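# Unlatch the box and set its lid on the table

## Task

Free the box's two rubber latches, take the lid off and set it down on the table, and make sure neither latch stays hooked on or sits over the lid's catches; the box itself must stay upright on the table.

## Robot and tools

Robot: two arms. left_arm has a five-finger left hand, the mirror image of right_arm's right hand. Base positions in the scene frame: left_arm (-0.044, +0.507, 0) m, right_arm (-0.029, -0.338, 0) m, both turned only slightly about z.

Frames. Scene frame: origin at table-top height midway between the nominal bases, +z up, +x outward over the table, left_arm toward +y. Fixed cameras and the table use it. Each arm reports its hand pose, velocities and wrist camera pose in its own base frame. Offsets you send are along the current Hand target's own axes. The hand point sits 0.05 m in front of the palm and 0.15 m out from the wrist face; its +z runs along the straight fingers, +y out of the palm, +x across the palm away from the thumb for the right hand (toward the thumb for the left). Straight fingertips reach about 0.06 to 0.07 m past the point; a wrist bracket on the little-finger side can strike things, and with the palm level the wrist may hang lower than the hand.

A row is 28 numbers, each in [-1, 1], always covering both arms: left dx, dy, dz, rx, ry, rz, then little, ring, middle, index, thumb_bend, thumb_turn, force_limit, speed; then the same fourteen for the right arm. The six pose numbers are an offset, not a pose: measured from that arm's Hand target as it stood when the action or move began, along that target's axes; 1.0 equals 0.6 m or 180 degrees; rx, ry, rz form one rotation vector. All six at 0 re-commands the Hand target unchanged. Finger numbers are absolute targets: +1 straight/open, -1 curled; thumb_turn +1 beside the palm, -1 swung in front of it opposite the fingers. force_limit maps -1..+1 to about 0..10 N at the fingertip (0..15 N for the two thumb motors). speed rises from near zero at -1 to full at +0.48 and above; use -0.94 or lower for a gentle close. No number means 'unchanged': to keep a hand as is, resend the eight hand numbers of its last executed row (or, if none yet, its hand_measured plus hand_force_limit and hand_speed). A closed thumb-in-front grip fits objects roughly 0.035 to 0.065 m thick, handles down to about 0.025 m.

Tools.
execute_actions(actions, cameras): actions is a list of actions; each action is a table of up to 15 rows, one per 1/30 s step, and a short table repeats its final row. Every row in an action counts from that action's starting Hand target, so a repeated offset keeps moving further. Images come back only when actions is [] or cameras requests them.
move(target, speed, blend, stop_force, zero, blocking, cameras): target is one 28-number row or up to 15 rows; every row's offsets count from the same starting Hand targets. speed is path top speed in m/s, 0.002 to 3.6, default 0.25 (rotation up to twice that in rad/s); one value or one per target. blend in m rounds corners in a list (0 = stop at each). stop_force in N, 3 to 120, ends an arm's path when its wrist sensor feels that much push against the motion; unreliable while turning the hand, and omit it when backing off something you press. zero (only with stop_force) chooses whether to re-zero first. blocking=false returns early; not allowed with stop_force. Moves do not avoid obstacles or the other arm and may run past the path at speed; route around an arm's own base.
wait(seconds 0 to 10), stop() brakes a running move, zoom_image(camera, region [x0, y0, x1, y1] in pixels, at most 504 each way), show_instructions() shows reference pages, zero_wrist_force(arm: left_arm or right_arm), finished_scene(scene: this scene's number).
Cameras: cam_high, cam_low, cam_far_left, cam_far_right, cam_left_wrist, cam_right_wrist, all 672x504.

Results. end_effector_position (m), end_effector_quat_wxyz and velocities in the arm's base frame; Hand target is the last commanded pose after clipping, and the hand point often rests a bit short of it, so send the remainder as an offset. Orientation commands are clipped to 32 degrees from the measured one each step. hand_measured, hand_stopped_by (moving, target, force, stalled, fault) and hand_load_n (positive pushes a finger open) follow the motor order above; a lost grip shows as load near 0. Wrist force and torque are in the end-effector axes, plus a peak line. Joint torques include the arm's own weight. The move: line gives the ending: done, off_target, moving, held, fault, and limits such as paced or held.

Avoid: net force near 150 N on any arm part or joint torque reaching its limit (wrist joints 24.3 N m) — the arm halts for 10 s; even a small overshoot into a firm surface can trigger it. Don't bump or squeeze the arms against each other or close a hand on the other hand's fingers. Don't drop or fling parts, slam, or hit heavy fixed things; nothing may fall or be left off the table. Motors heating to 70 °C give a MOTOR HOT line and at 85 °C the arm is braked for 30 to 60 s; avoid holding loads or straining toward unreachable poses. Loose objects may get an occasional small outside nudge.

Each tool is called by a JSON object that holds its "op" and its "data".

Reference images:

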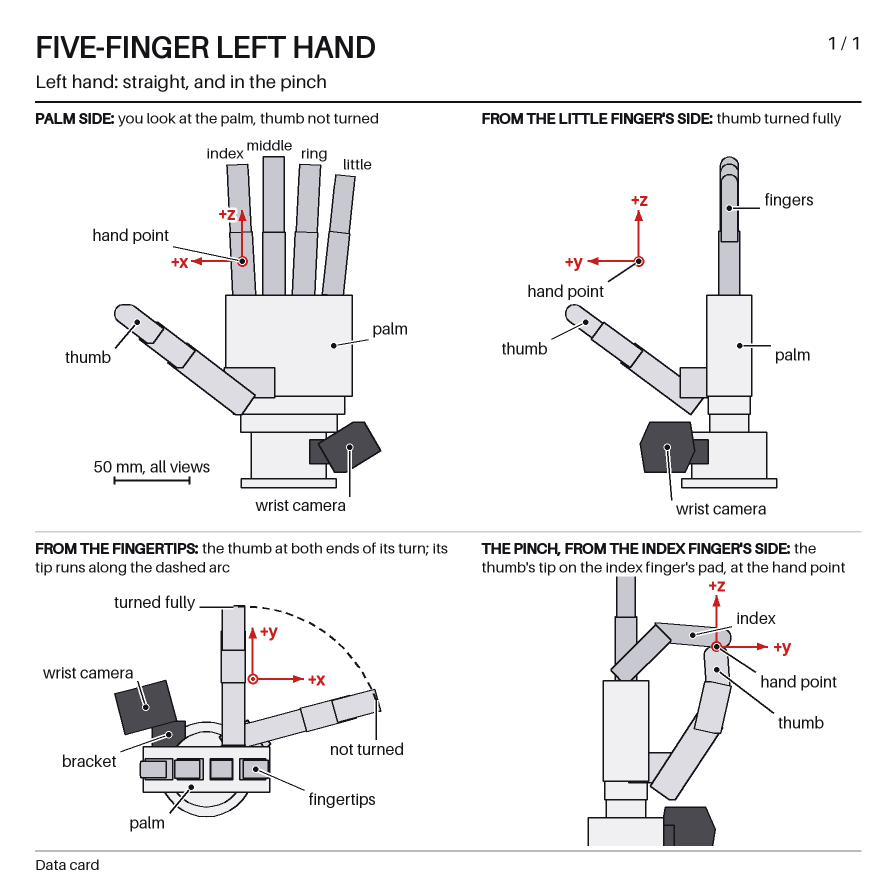

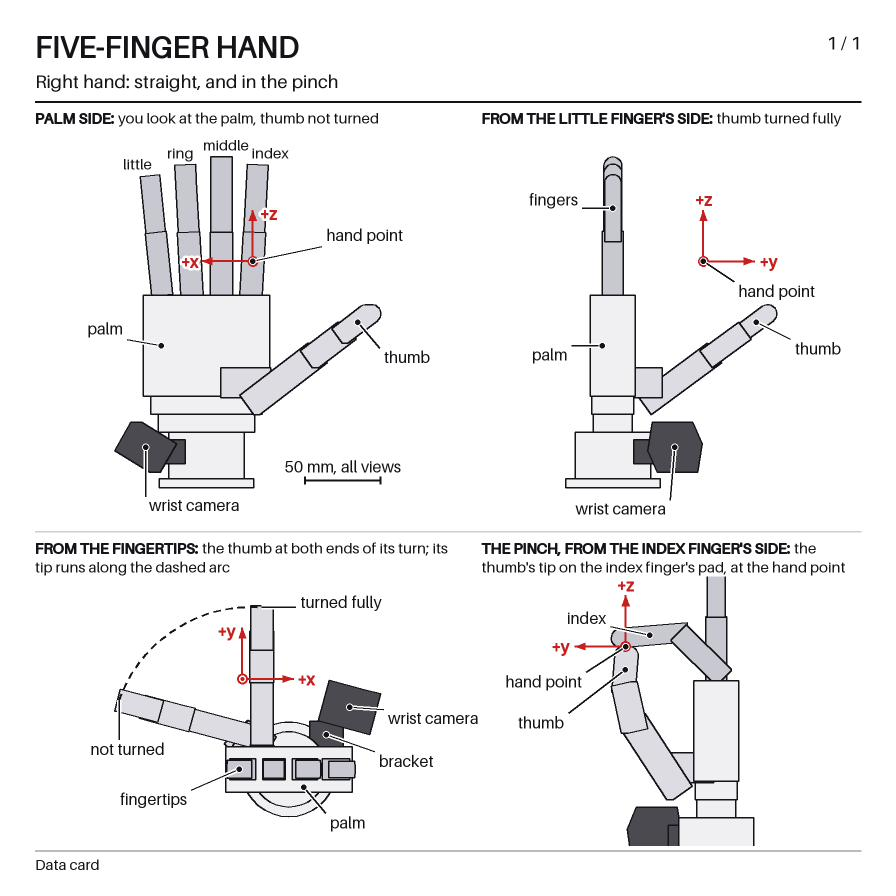

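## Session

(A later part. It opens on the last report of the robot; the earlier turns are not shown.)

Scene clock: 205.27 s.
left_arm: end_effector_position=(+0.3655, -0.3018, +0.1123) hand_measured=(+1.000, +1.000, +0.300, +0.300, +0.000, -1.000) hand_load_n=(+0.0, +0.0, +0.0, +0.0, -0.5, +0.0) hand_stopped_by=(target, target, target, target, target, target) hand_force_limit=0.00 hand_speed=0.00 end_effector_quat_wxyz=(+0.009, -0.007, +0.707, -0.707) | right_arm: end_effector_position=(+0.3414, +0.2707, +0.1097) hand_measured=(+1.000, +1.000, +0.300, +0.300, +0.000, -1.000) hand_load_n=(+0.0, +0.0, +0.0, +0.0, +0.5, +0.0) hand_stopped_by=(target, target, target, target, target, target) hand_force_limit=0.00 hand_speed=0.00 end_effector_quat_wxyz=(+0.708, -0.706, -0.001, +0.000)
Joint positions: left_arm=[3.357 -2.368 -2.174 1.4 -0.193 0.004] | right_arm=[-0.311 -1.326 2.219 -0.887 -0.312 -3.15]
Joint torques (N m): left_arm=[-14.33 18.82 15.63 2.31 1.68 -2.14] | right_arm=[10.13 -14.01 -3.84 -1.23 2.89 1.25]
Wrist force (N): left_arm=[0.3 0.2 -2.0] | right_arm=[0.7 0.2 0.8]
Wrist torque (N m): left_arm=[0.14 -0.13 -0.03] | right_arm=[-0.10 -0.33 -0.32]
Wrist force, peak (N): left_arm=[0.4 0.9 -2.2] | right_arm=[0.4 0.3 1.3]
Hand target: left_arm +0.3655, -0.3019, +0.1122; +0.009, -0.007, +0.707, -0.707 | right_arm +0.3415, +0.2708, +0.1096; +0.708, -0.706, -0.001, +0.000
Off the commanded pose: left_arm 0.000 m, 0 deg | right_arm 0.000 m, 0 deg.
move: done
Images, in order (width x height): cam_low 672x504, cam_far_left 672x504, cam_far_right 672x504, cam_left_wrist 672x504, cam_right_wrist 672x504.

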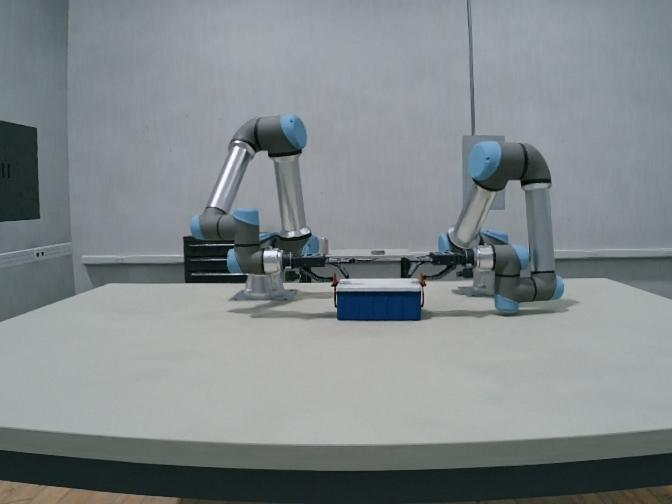

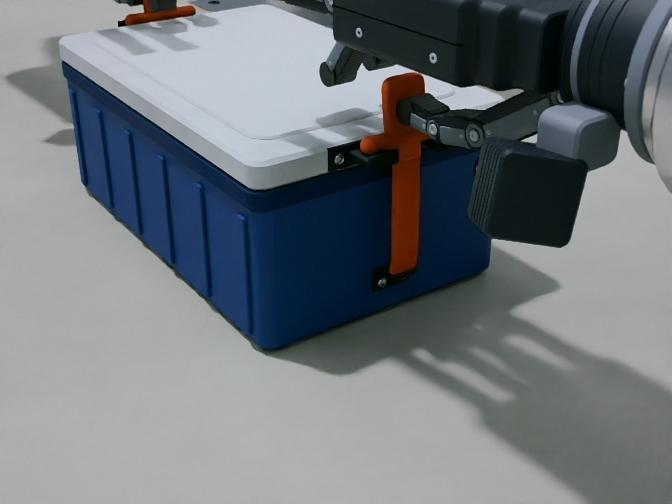

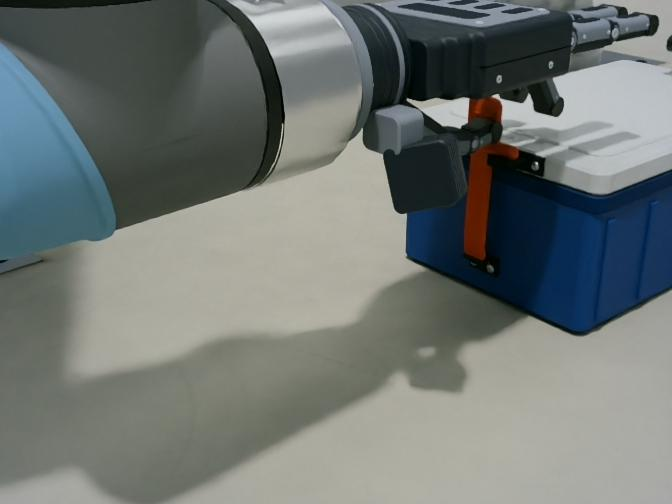

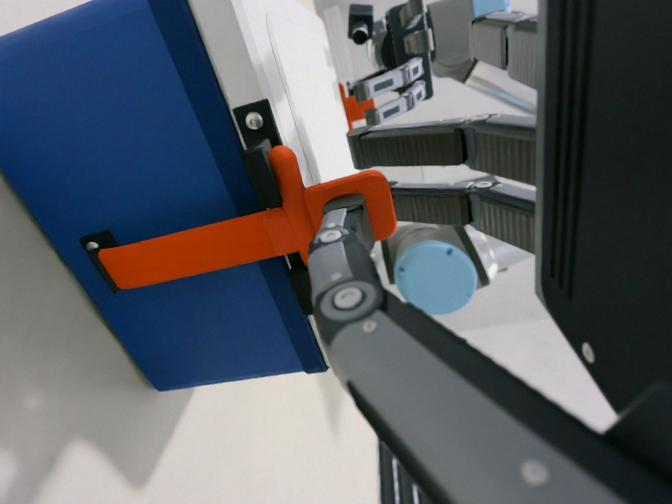

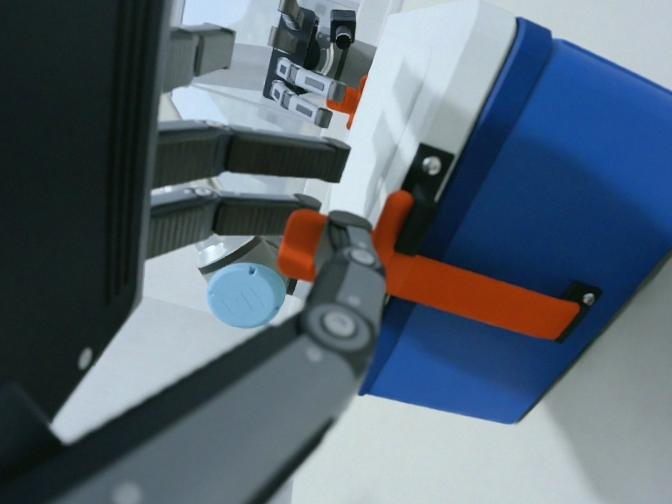

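{"op": "move", "data": {"target": [0,0,0,0,0,0, 1,1,-0.5,-0.5,0,-1,0.2,-0.5, 0,0,0,0,0,0, 1,1,-0.5,-0.5,0,-1,0.2,-0.5], "speed": 0.08, "cameras": ["cam_low","cam_far_left","cam_far_right","cam_left_wrist","cam_right_wrist"]}}

{"op": "zoom_image", "data": {"camera": "cam_low", "region": [290, 220, 470, 340]}}

Scene clock: 210.70 s.
left_arm: end_effector_position=(+0.3655, -0.3020, +0.1122) hand_measured=(+1.000, +1.000, -0.092, -0.154, +0.000, -1.000) hand_load_n=(-0.5, +0.0, +19.5, +8.5, +2.0, +0.0) hand_stopped_by=(target, target, force, force, target, target) hand_force_limit=0.20 hand_speed=-0.50 end_effector_quat_wxyz=(+0.009, -0.007, +0.707, -0.707) | right_arm: end_effector_position=(+0.3415, +0.2708, +0.1096) hand_measured=(+1.000, +1.000, -0.016, -0.152, +0.000, -1.000) hand_load_n=(+0.0, +0.0, +8.0, +8.0, +1.0, -1.0) hand_stopped_by=(target, target, force, force, target, target) hand_force_limit=0.20 hand_speed=-0.50 end_effector_quat_wxyz=(+0.708, -0.706, -0.001, +0.000)
Joint positions: left_arm=[3.357 -2.369 -2.174 1.4 -0.193 0.003] | right_arm=[-0.311 -1.325 2.219 -0.888 -0.312 -3.15]
Joint torques (N m): left_arm=[-6.46 18.92 14.33 2.32 1.12 -1.54] | right_arm=[4.97 -13.65 -22.31 -0.94 2.05 0.95]
Wrist force (N): left_arm=[-0.2 -22.1 3.6] | right_arm=[0.6 -14.6 7.3]
Wrist torque (N m): left_arm=[-0.31 0.00 0.41] | right_arm=[-0.30 -0.34 -0.58]
Wrist force, peak (N): left_arm=[0.1 -22.7 3.1] | right_arm=[0.3 -15.2 7.7]
Hand target: left_arm +0.3655, -0.3019, +0.1122; +0.009, -0.007, +0.707, -0.707 | right_arm +0.3415, +0.2708, +0.1096; +0.708, -0.706, -0.001, +0.000
Off the commanded pose: left_arm 0.000 m, 0 deg | right_arm 0.000 m, 0 deg.
move: done
Images, in order (width x height): cam_low 672x504, cam_far_left 672x504, cam_far_right 672x504, cam_left_wrist 672x504, cam_right_wrist 672x504.

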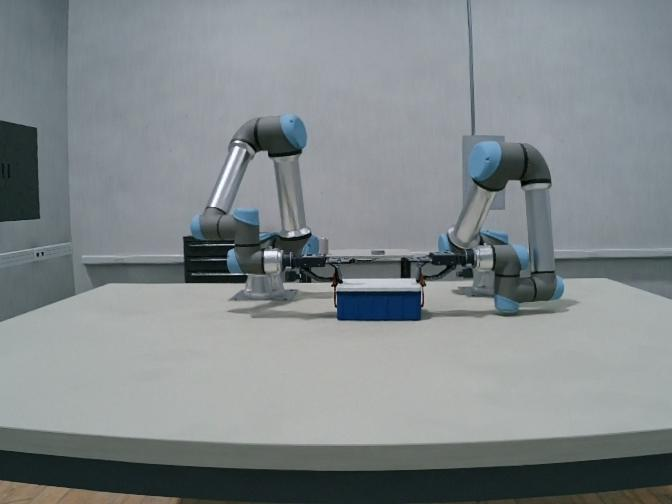

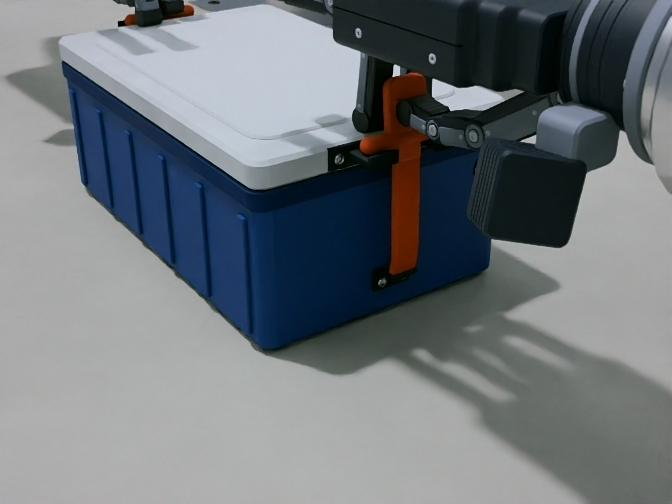

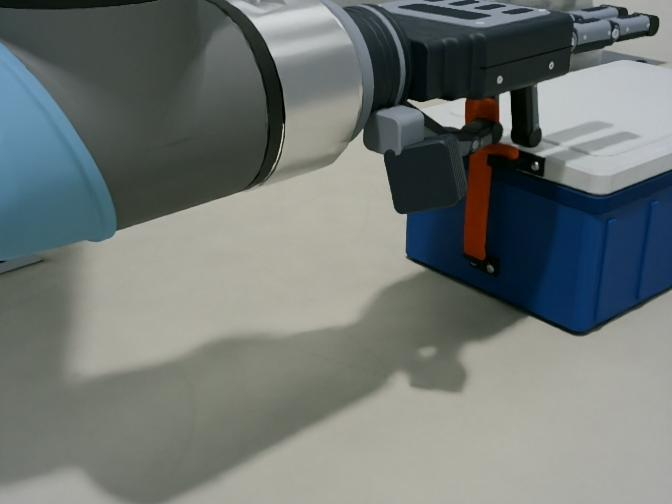

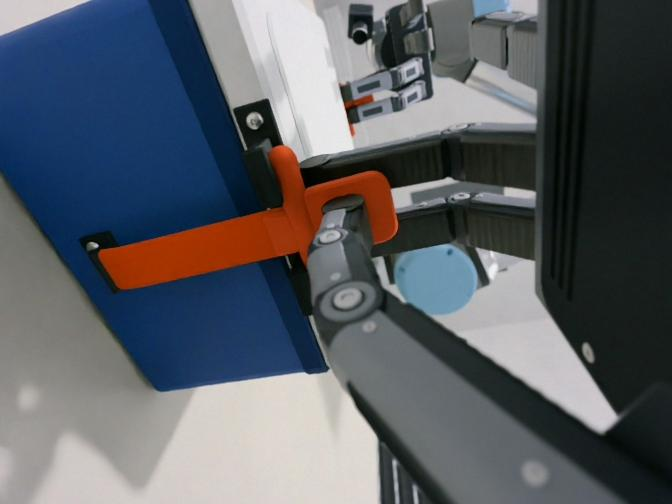

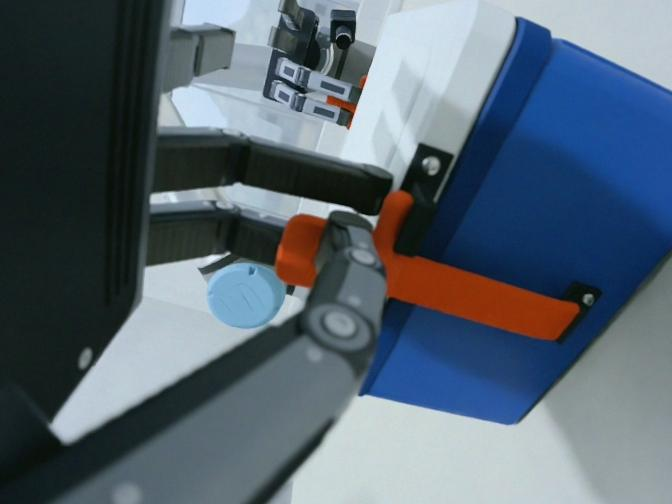

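Scaled by 2.800.

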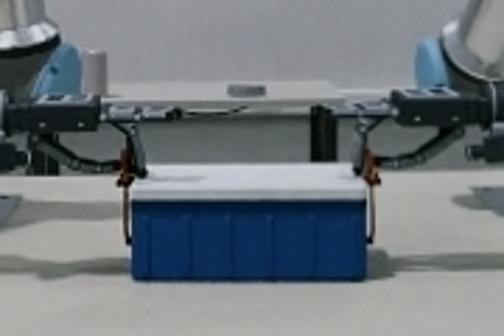

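{"op": "move", "data": {"target": [0,-0.002,0,0,0,0, 1,1,0.1,0.1,0,-1,0.2,-0.5, 0,-0.002,0,0,0,0, 1,1,0.1,0.1,0,-1,0.2,-0.5], "speed": 0.05}}

{"op": "move", "data": {"target": [0,-0.015,0,0,0,0, 1,1,0.1,0.1,0,-1,0.2,-0.5, 0,-0.015,0,0,0,0, 1,1,0.1,0.1,0,-1,0.2,-0.5], "speed": 0.05}}

{"op": "move", "data": {"target": [0,0,0,0,0,0, 1,1,-0.5,-0.5,0,-1,0.2,-0.6, 0,0,0,0,0,0, 1,1,-0.5,-0.5,0,-1,0.2,-0.6], "speed": 0.05, "cameras": ["cam_low","cam_far_left","cam_far_right","cam_left_wrist","cam_right_wrist"]}}

{"op": "zoom_image", "data": {"camera": "cam_low", "region": [290, 220, 470, 340]}}

Scene clock: 218.60 s.
left_arm: end_effector_position=(+0.3656, -0.3019, +0.1133) hand_measured=(+1.000, +1.000, +0.100, +0.100, +0.000, -1.000) hand_load_n=(+0.0, +0.0, +0.0, +0.0, +0.0, +0.0) hand_stopped_by=(target, target, target, target, target, target) hand_force_limit=0.20 hand_speed=-0.50 end_effector_quat_wxyz=(+0.009, -0.007, +0.707, -0.707) | right_arm: end_effector_position=(+0.3415, +0.2708, +0.1107) hand_measured=(+1.000, +1.000, +0.100, +0.100, +0.000, -1.000) hand_load_n=(+0.0, +0.0, +0.0, +0.0, +0.0, +0.0) hand_stopped_by=(target, target, target, target, target, target) hand_force_limit=0.20 hand_speed=-0.50 end_effector_quat_wxyz=(+0.708, -0.706, -0.001, +0.000)
Joint positions: left_arm=[3.357 -2.366 -2.175 1.398 -0.193 0.003] | right_arm=[-0.311 -1.328 2.218 -0.884 -0.312 -3.15]
Joint torques (N m): left_arm=[1.33 44.95 -6.54 -2.4 -1.33 -0.03] | right_arm=[-2.06 -31.8 -24.18 1.94 -2.27 -0.17]
Wrist force (N): left_arm=[0.0 1.0 -2.0] | right_arm=[1.0 -0.2 0.6]
Wrist torque (N m): left_arm=[0.18 -0.11 -0.03] | right_arm=[-0.14 -0.38 -0.35]
Wrist force, peak (N): left_arm=[-0.2 -22.4 3.6] | right_arm=[0.7 -15.0 7.6]
Hand target: left_arm +0.3655, -0.3019, +0.1134; +0.009, -0.007, +0.707, -0.707 | right_arm +0.3415, +0.2708, +0.1108; +0.708, -0.706, -0.001, +0.000
Off the commanded pose: left_arm 0.000 m, 0 deg | right_arm 0.000 m, 0 deg.
move: done

Scene clock: 219.50 s.
left_arm: end_effector_position=(+0.3655, -0.3019, +0.1222) hand_measured=(+1.000, +1.000, +0.100, +0.100, +0.000, -1.000) hand_load_n=(+0.0, +0.0, +0.0, +0.0, +0.5, +0.0) hand_stopped_by=(target, target, target, target, target, target) hand_force_limit=0.20 hand_speed=-0.50 end_effector_quat_wxyz=(+0.009, -0.007, +0.707, -0.707) | right_arm: end_effector_position=(+0.3414, +0.2708, +0.1197) hand_measured=(+1.000, +1.000, +0.100, +0.100, +0.000, -1.000) hand_load_n=(+0.0, +0.0, +0.0, +0.0, +0.0, +0.0) hand_stopped_by=(target, target, target, target, target, target) hand_force_limit=0.20 hand_speed=-0.50 end_effector_quat_wxyz=(+0.708, -0.706, -0.001, +0.000)
Joint positions: left_arm=[3.357 -2.34 -2.18 1.378 -0.193 0.003] | right_arm=[-0.311 -1.348 2.211 -0.856 -0.312 -3.149]
Joint torques (N m): left_arm=[-11.43 42.73 -6.01 -2.93 -1.12 1.87] | right_arm=[-2.54 -32.45 -23.9 2.06 -2.33 -1.21]
Wrist force (N): left_arm=[0.1 0.8 -1.7] | right_arm=[0.9 0.0 0.7]
Wrist torque (N m): left_arm=[0.15 -0.11 -0.06] | right_arm=[-0.11 -0.37 -0.38]
Wrist force, peak (N): left_arm=[-0.1 1.2 -2.1] | right_arm=[1.1 -0.1 1.0]
Hand target: left_arm +0.3655, -0.3019, +0.1224; +0.009, -0.007, +0.707, -0.707 | right_arm +0.3414, +0.2707, +0.1198; +0.708, -0.706, -0.001, +0.000
Off the commanded pose: left_arm 0.000 m, 0 deg | right_arm 0.000 m, 0 deg.
move: done

Scene clock: 220.03 s.
left_arm: end_effector_position=(+0.3655, -0.3019, +0.1224) hand_measured=(+1.000, +1.000, -0.152, -0.188, +0.000, -1.000) hand_load_n=(+0.0, +0.0, +6.0, +16.0, +4.5, +0.0) hand_stopped_by=(target, target, force, force, target, target) hand_force_limit=0.20 hand_speed=-0.60 end_effector_quat_wxyz=(+0.009, -0.007, +0.707, -0.707) | right_arm: end_effector_position=(+0.3414, +0.2708, +0.1198) hand_measured=(+1.000, +1.000, -0.190, -0.152, +0.000, -1.000) hand_load_n=(+0.0, +0.0, +5.5, +5.5, +2.0, +0.5) hand_stopped_by=(target, target, force, force, target, target) hand_force_limit=0.20 hand_speed=-0.60 end_effector_quat_wxyz=(+0.708, -0.706, -0.001, +0.000)
Joint positions: left_arm=[3.357 -2.34 -2.18 1.378 -0.193 0.003] | right_arm=[-0.311 -1.348 2.211 -0.856 -0.312 -3.15]
Joint torques (N m): left_arm=[-11.9 40.87 -6.68 -1.96 -1.25 1.96] | right_arm=[-7.92 -30.98 -22.44 1.51 -2.1 -1.24]
Wrist force (N): left_arm=[0.2 -7.3 -0.9] | right_arm=[3.0 -4.3 2.4]
Wrist torque (N m): left_arm=[-0.05 -0.15 0.05] | right_arm=[-0.22 -0.34 -0.40]
Wrist force, peak (N): left_arm=[0.1 -7.8 -1.0] | right_arm=[3.2 -4.8 2.4]
Hand target: left_arm +0.3655, -0.3019, +0.1224; +0.009, -0.007, +0.707, -0.707 | right_arm +0.3414, +0.2707, +0.1198; +0.708, -0.706, -0.001, +0.000
Off the commanded pose: left_arm 0.000 m, 0 deg | right_arm 0.000 m, 0 deg.
move: done
Images, in order (width x height): cam_low 672x504, cam_far_left 672x504, cam_far_right 672x504, cam_left_wrist 672x504, cam_right_wrist 672x504.

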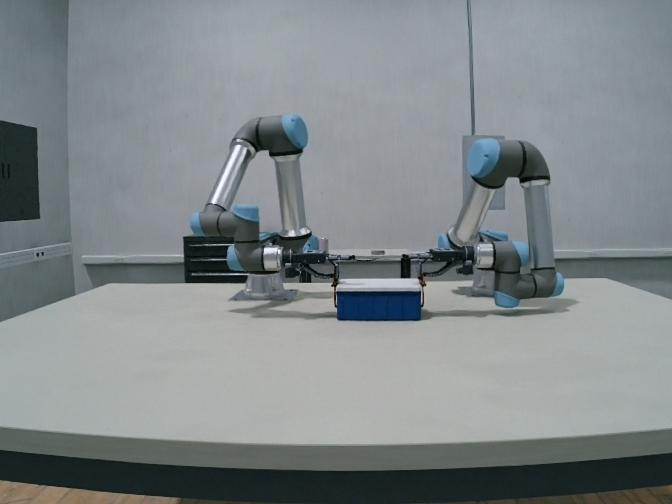

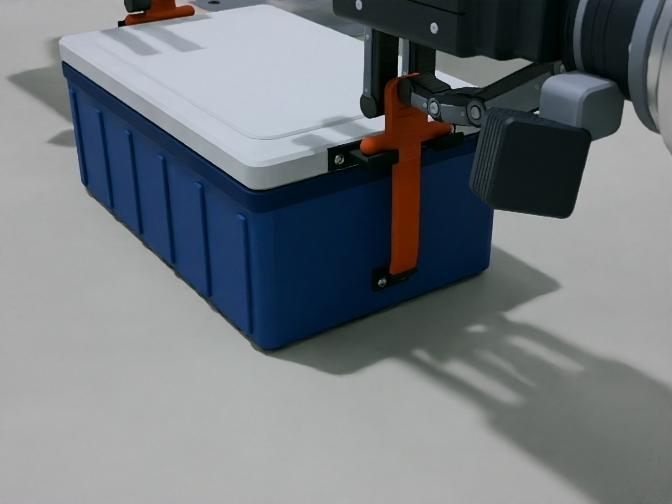

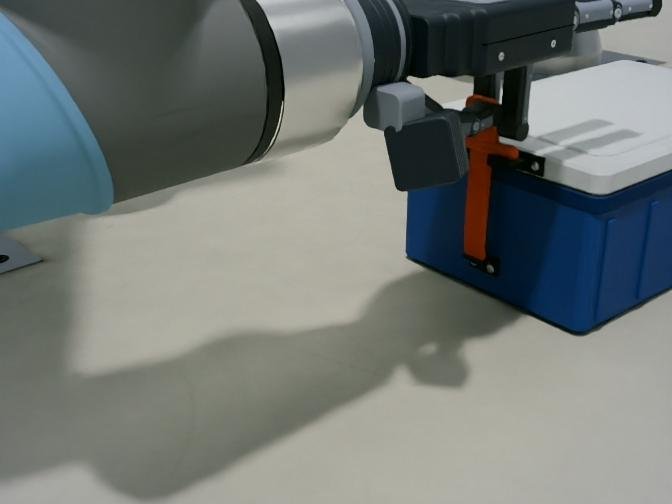

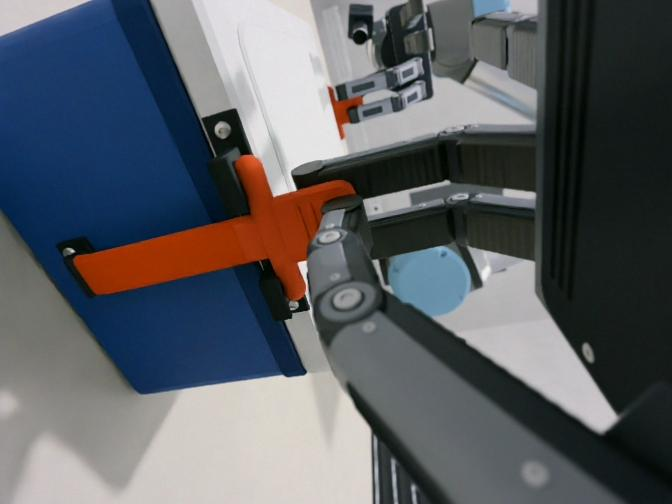

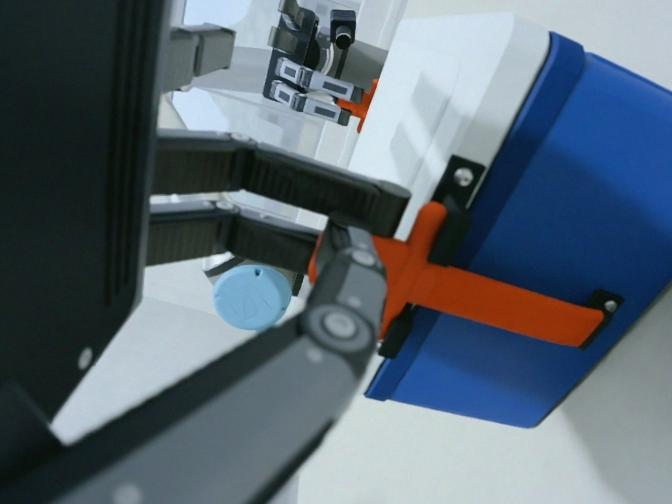

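Scaled by 2.800.

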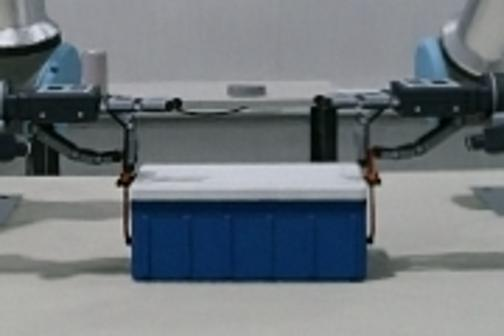

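{"op": "move", "data": {"target": [0,-0.02,-0.003,0,0,0, 1,1,-0.5,-0.5,0,-1,0.2,-0.6, 0,0,0,0,0,0, 1,1,-0.5,-0.5,0,-1,0.2,-0.6], "speed": 0.05, "cameras": ["cam_low","cam_far_left","cam_left_wrist"]}}

{"op": "zoom_image", "data": {"camera": "cam_low", "region": [290, 220, 470, 340]}}

Scene clock: 225.90 s.
left_arm: end_effector_position=(+0.3654, -0.3002, +0.1342) hand_measured=(+1.000, +1.000, -0.152, -0.188, +0.002, -1.000) hand_load_n=(-0.5, +0.0, +8.0, +13.0, +10.0, -1.0) hand_stopped_by=(target, target, force, force, target, target) hand_force_limit=0.20 hand_speed=-0.60 end_effector_quat_wxyz=(+0.009, -0.007, +0.707, -0.707) | right_arm: end_effector_position=(+0.3415, +0.2707, +0.1198) hand_measured=(+1.000, +1.000, -0.190, -0.152, +0.000, -1.000) hand_load_n=(+0.0, +0.0, +3.0, +2.5, +3.0, +1.0) hand_stopped_by=(target, target, force, force, target, target) hand_force_limit=0.20 hand_speed=-0.60 end_effector_quat_wxyz=(+0.708, -0.706, -0.001, +0.000)
Joint positions: left_arm=[3.362 -2.306 -2.187 1.351 -0.197 0.003] | right_arm=[-0.311 -1.348 2.211 -0.856 -0.312 -3.15]
Joint torques (N m): left_arm=[12.53 43.99 -5.45 -3.19 -1.44 1.73] | right_arm=[-7.68 -25.36 -8.07 0.75 -0.07 -0.86]
Wrist force (N): left_arm=[0.5 10.9 -0.7] | right_arm=[1.1 7.5 1.1]
Wrist torque (N m): left_arm=[0.46 -0.12 -0.25] | right_arm=[0.06 -0.36 -0.29]
Wrist force, peak (N): left_arm=[0.3 11.0 -0.9] | right_arm=[1.1 7.5 1.1]
Hand target: left_arm +0.3654, -0.3001, +0.1344; +0.009, -0.007, +0.707, -0.707 | right_arm +0.3414, +0.2707, +0.1198; +0.708, -0.706, -0.001, +0.000
Off the commanded pose: left_arm 0.000 m, 0 deg | right_arm 0.000 m, 0 deg.
move: done
Images, in order (width x height): cam_low 672x504, cam_far_left 672x504, cam_left_wrist 672x504.

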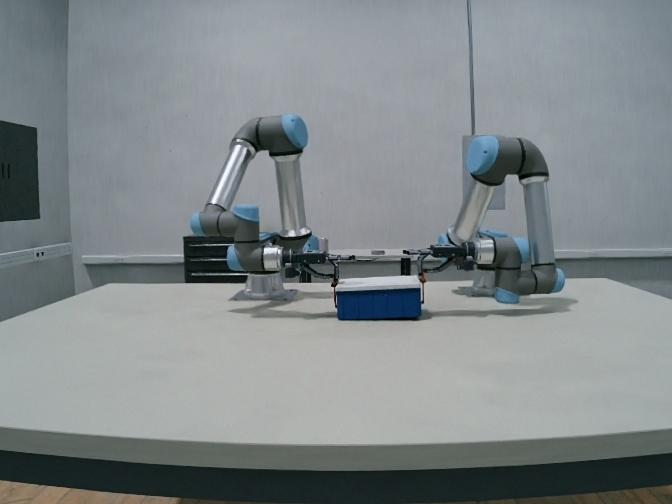

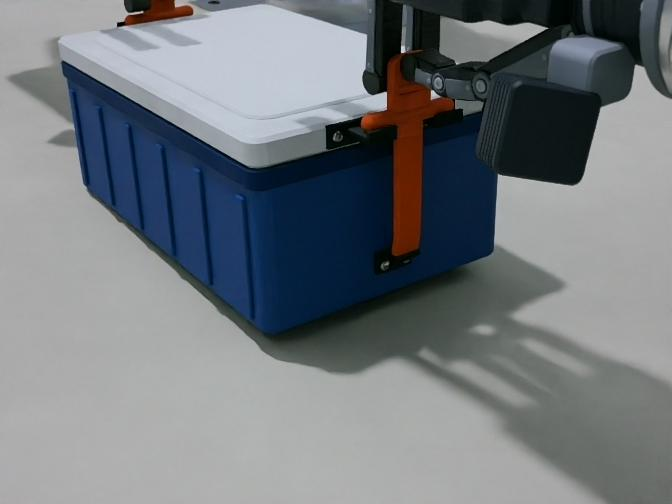

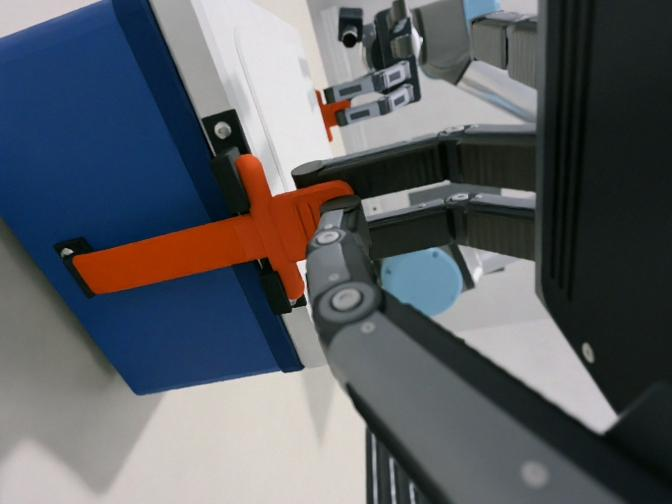

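Scaled by 2.800.

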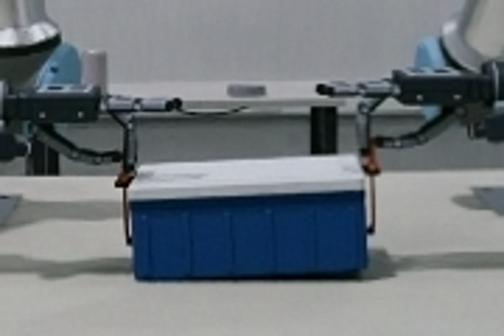

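{"op": "move", "data": {"target": [0,0.02,0.003,0,0,0, 1,1,-0.5,-0.5,0,-1,0.2,-0.6, 0,0,0,0,0,0, 1,1,-0.5,-0.5,0,-1,0.2,-0.6], "speed": 0.05, "cameras": ["cam_low","cam_far_left","cam_left_wrist","cam_right_wrist"]}}

{"op": "zoom_image", "data": {"camera": "cam_left_wrist", "region": [180, 90, 380, 340]}}

{"op": "zoom_image", "data": {"camera": "cam_far_left", "region": [310, 50, 490, 200]}}

{"op": "zoom_image", "data": {"camera": "cam_low", "region": [320, 265, 440, 330]}}

Scene clock: 251.53 s.
left_arm: end_effector_position=(+0.3655, -0.3019, +0.1225) hand_measured=(+1.000, +1.000, -0.152, -0.188, +0.002, -1.000) hand_load_n=(+0.0, +0.0, +7.5, +11.5, +3.5, -1.0) hand_stopped_by=(target, target, force, force, target, target) hand_force_limit=0.20 hand_speed=-0.60 end_effector_quat_wxyz=(+0.009, -0.007, +0.707, -0.707) | right_arm: end_effector_position=(+0.3414, +0.2707, +0.1198) hand_measured=(+1.000, +1.000, -0.190, -0.152, +0.000, -1.000) hand_load_n=(+0.0, -0.5, +4.0, +6.0, +3.0, +1.5) hand_stopped_by=(target, target, force, force, target, target) hand_force_limit=0.20 hand_speed=-0.60 end_effector_quat_wxyz=(+0.708, -0.706, -0.001, +0.000)
Joint positions: left_arm=[3.357 -2.34 -2.18 1.377 -0.193 0.004] | right_arm=[-0.311 -1.348 2.211 -0.856 -0.312 -3.15]
Joint torques (N m): left_arm=[-14.39 19.35 15.84 2.03 1.71 -2.03] | right_arm=[-3.54 -18.73 -3.65 0.13 1.55 1.18]
Wrist force (N): left_arm=[0.1 4.6 -3.9] | right_arm=[2.1 -8.8 2.9]
Wrist torque (N m): left_arm=[0.25 -0.12 -0.10] | right_arm=[-0.29 -0.35 -0.40]
Wrist force, peak (N): left_arm=[0.3 11.5 -0.7] | right_arm=[2.1 -9.1 3.2]
Hand target: left_arm +0.3655, -0.3019, +0.1224; +0.009, -0.007, +0.707, -0.707 | right_arm +0.3414, +0.2707, +0.1198; +0.708, -0.706, -0.001, +0.000
Off the commanded pose: left_arm 0.000 m, 0 deg | right_arm 0.000 m, 0 deg.
move: done
Images, in order (width x height): cam_low 672x504, cam_far_left 672x504, cam_left_wrist 672x504, cam_right_wrist 672x504.

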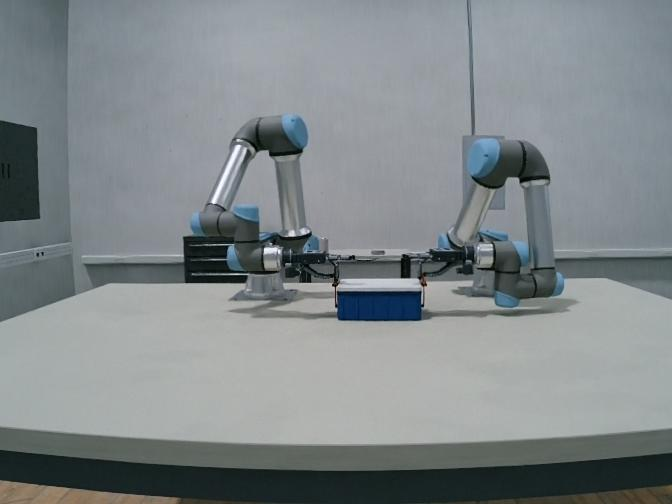

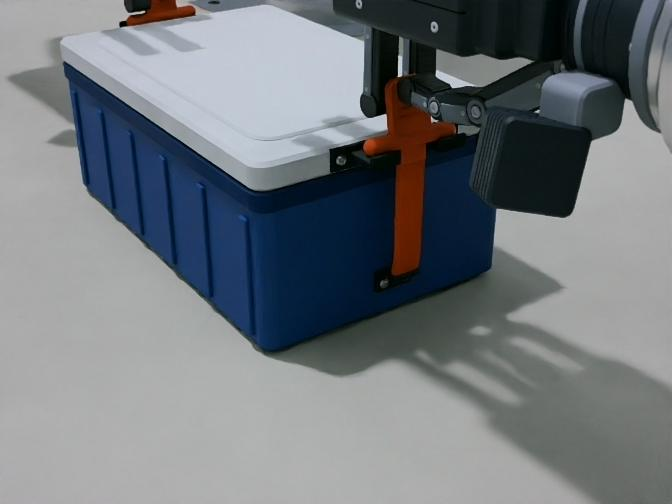

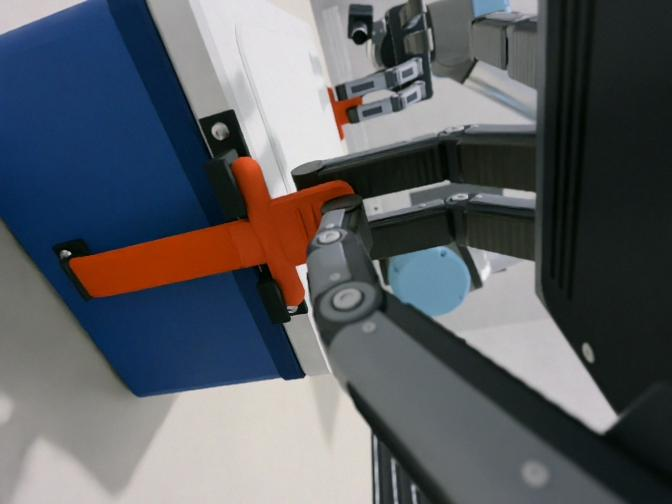

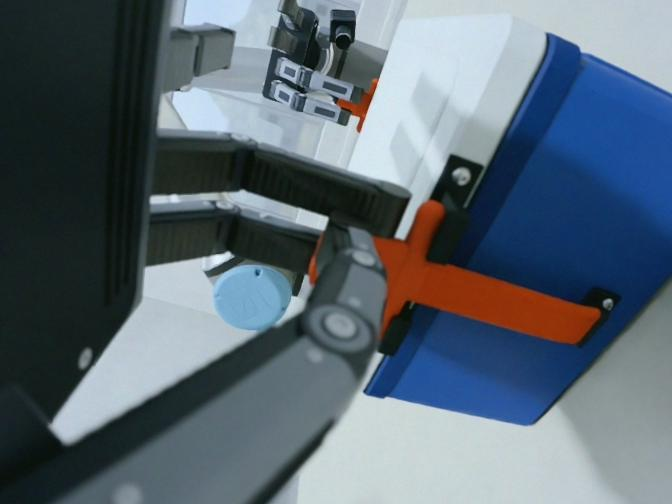

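Scaled by 2.016.

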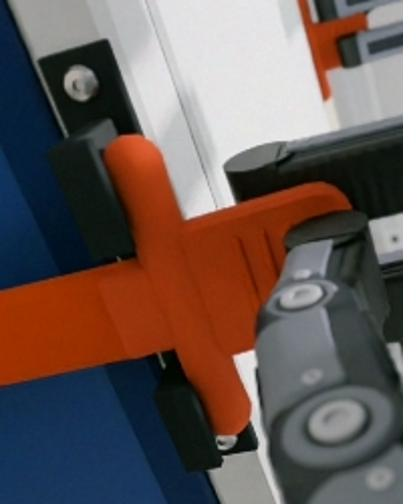

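Scaled by 2.800.

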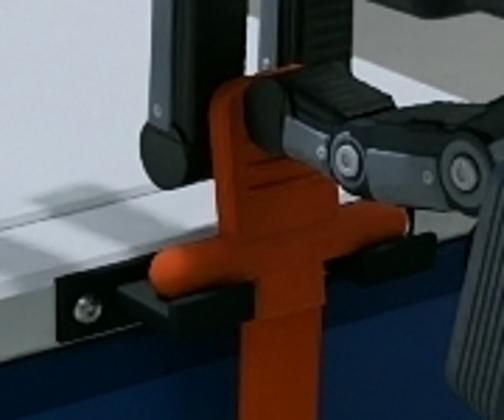

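Scaled by 4.200.

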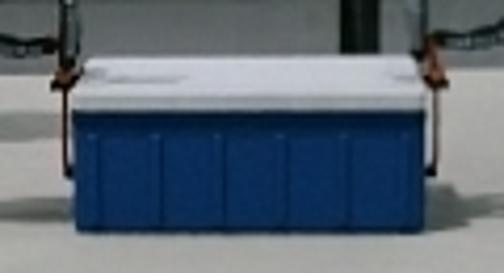

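{"op": "move", "data": {"target": [0,-0.007,-0.02,0,0,0, 1,1,-0.5,-0.5,0,-1,0.2,-0.6, 0,-0.007,-0.02,0,0,0, 1,1,-0.5,-0.5,0,-1,0.2,-0.6], "speed": 0.05, "cameras": ["cam_far_left","cam_left_wrist","cam_right_wrist"]}}

{"op": "zoom_image", "data": {"camera": "cam_left_wrist", "region": [180, 90, 380, 340]}}

Scene clock: 264.93 s.
left_arm: end_effector_position=(+0.3652, -0.2901, +0.1265) hand_measured=(+1.000, +1.000, -0.152, -0.188, +0.002, -1.000) hand_load_n=(+0.0, +0.0, +6.0, +12.5, +7.5, -1.0) hand_stopped_by=(target, target, force, force, target, target) hand_force_limit=0.20 hand_speed=-0.60 end_effector_quat_wxyz=(+0.009, -0.007, +0.707, -0.707) | right_arm: end_effector_position=(+0.3415, +0.2589, +0.1239) hand_measured=(+1.000, +1.000, -0.190, -0.154, +0.000, -1.000) hand_load_n=(+0.0, +0.0, +0.0, +0.0, +0.0, +0.0) hand_stopped_by=(target, target, force, force, target, target) hand_force_limit=0.20 hand_speed=-0.60 end_effector_quat_wxyz=(+0.708, -0.706, -0.001, +0.000)
Joint positions: left_arm=[3.388 -2.327 -2.187 1.372 -0.224 0.003] | right_arm=[-0.343 -1.359 2.208 -0.844 -0.344 -3.149]
Joint torques (N m): left_arm=[10.62 44.96 -6.93 -3.09 -1.59 1.24] | right_arm=[-7.56 -31.61 -24.92 1.89 -2.46 0.22]
Wrist force (N): left_arm=[0.4 9.3 -2.8] | right_arm=[0.9 -0.3 0.8]
Wrist torque (N m): left_arm=[0.40 -0.19 -0.13] | right_arm=[-0.17 -0.37 -0.48]
Wrist force, peak (N): left_arm=[0.4 10.8 6.1] | right_arm=[1.5 9.8 7.5]
Hand target: left_arm +0.3652, -0.2899, +0.1266; +0.009, -0.007, +0.707, -0.707 | right_arm +0.3415, +0.2587, +0.1240; +0.708, -0.706, -0.001, +0.000
Off the commanded pose: left_arm 0.000 m, 0 deg | right_arm 0.000 m, 0 deg.
move: done
Images, in order (width x height): cam_far_left 672x504, cam_left_wrist 672x504, cam_right_wrist 672x504.

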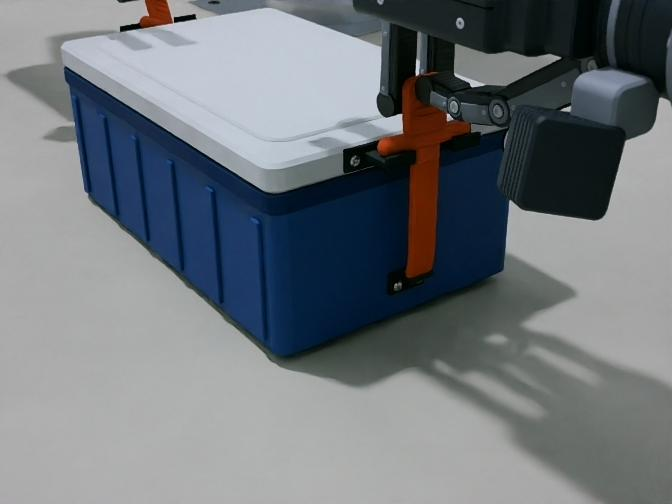

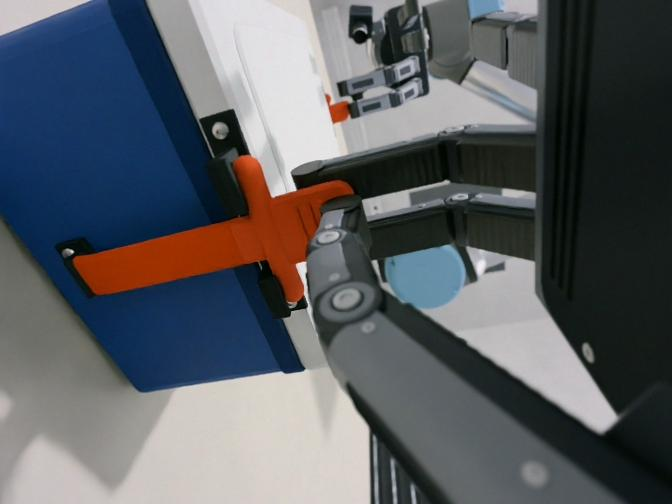

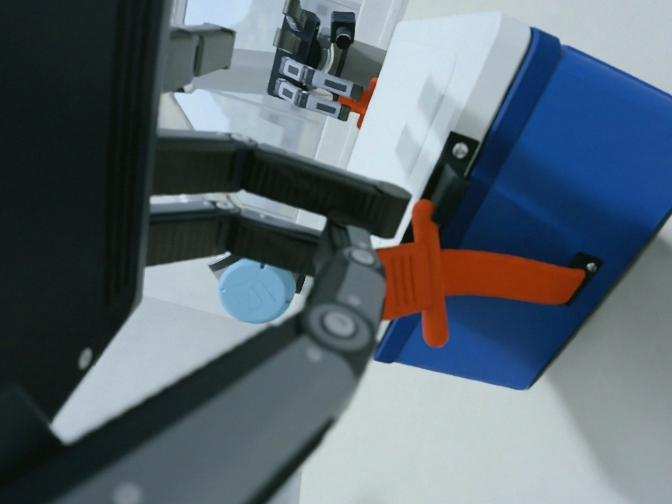

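Scaled by 2.016.

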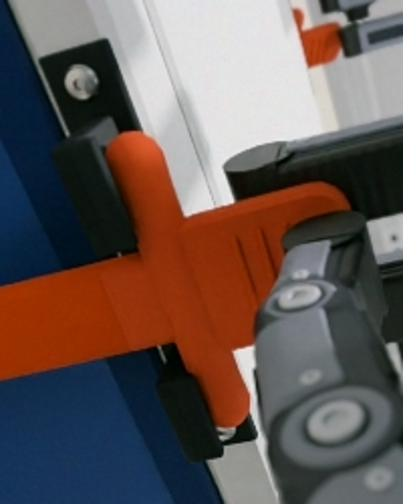

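{"op": "zoom_image", "data": {"camera": "cam_right_wrist", "region": [300, 90, 640, 400]}}

{"op": "wait", "data": {"seconds": 0, "cameras": ["cam_low","cam_far_right","cam_high"]}}

{"op": "zoom_image", "data": {"camera": "cam_low", "region": [300, 240, 460, 340]}}

{"op": "zoom_image", "data": {"camera": "cam_far_right", "region": [400, 60, 600, 320]}}

Scaled by 1.482.

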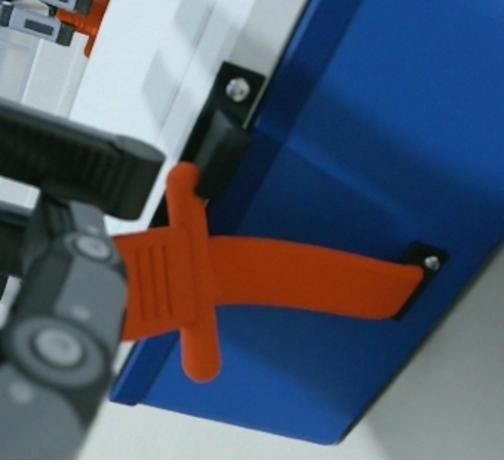

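Scene clock: 270.60 s.
left_arm: end_effector_position=(+0.3652, -0.2899, +0.1266) hand_measured=(+1.000, +1.000, -0.152, -0.188, +0.002, -1.000) hand_load_n=(+0.0, +0.0, +6.0, +12.5, +7.5, -1.0) hand_stopped_by=(target, target, force, force, target, target) hand_force_limit=0.20 hand_speed=-0.60 end_effector_quat_wxyz=(+0.009, -0.007, +0.707, -0.707) | right_arm: end_effector_position=(+0.3415, +0.2587, +0.1240) hand_measured=(+1.000, +1.000, -0.190, -0.154, +0.000, -1.000) hand_load_n=(+0.0, +0.0, +0.0, +0.0, +0.5, +0.0) hand_stopped_by=(target, target, force, force, target, target) hand_force_limit=0.20 hand_speed=-0.60 end_effector_quat_wxyz=(+0.708, -0.706, -0.001, +0.000)
Joint positions: left_arm=[3.389 -2.327 -2.187 1.372 -0.224 0.003] | right_arm=[-0.343 -1.359 2.208 -0.844 -0.344 -3.149]
Joint torques (N m): left_arm=[11.56 44.38 -6.59 -3.1 -1.65 1.53] | right_arm=[-8.84 -32.15 -24.66 2.1 -2.19 -0.95]
Wrist force (N): left_arm=[0.0 9.4 -2.7] | right_arm=[0.8 0.0 0.9]
Wrist torque (N m): left_arm=[0.42 -0.12 -0.17] | right_arm=[-0.13 -0.36 -0.47]
Wrist force, peak (N): left_arm=[0.1 9.8 -2.7] | right_arm=[1.3 0.1 1.0]
Hand target: left_arm +0.3652, -0.2899, +0.1266; +0.009, -0.007, +0.707, -0.707 | right_arm +0.3415, +0.2587, +0.1240; +0.708, -0.706, -0.001, +0.000
Off the commanded pose: left_arm 0.000 m, 0 deg | right_arm 0.000 m, 0 deg.
Images, in order (width x height): cam_high 672x504, cam_low 672x504, cam_far_right 672x504.

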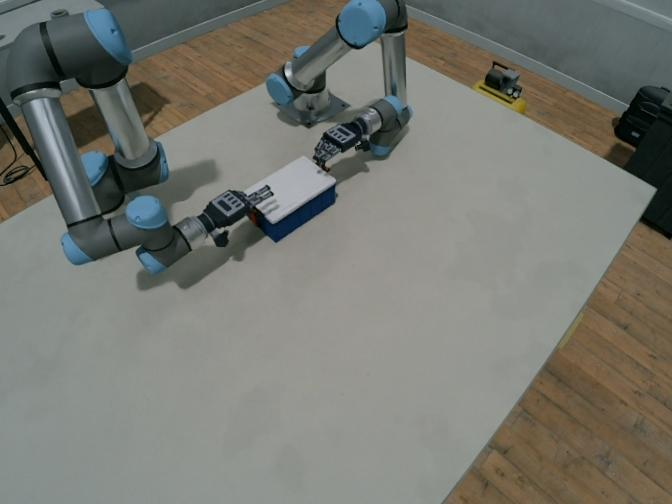

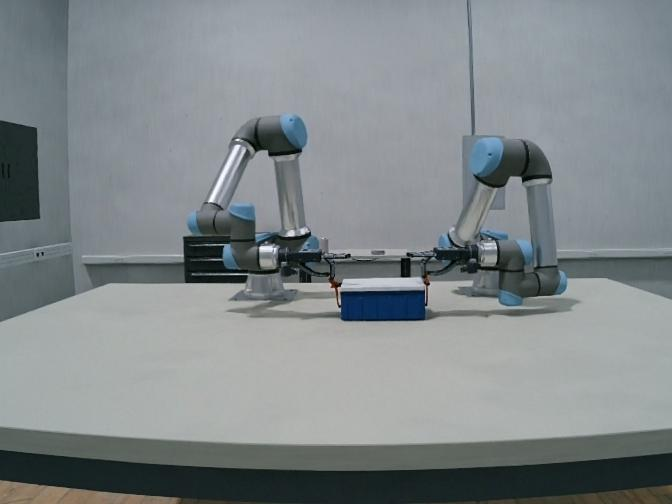

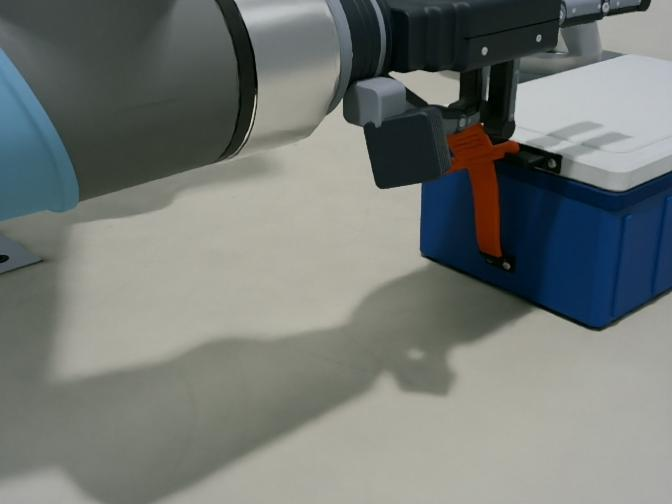

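Scaled by 3.150.

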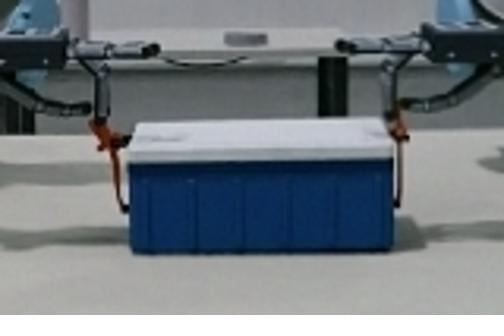

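Scaled by 1.938.

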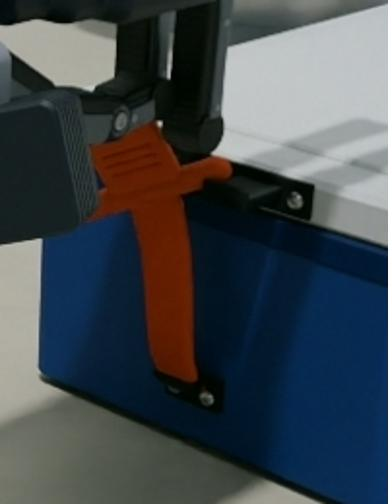

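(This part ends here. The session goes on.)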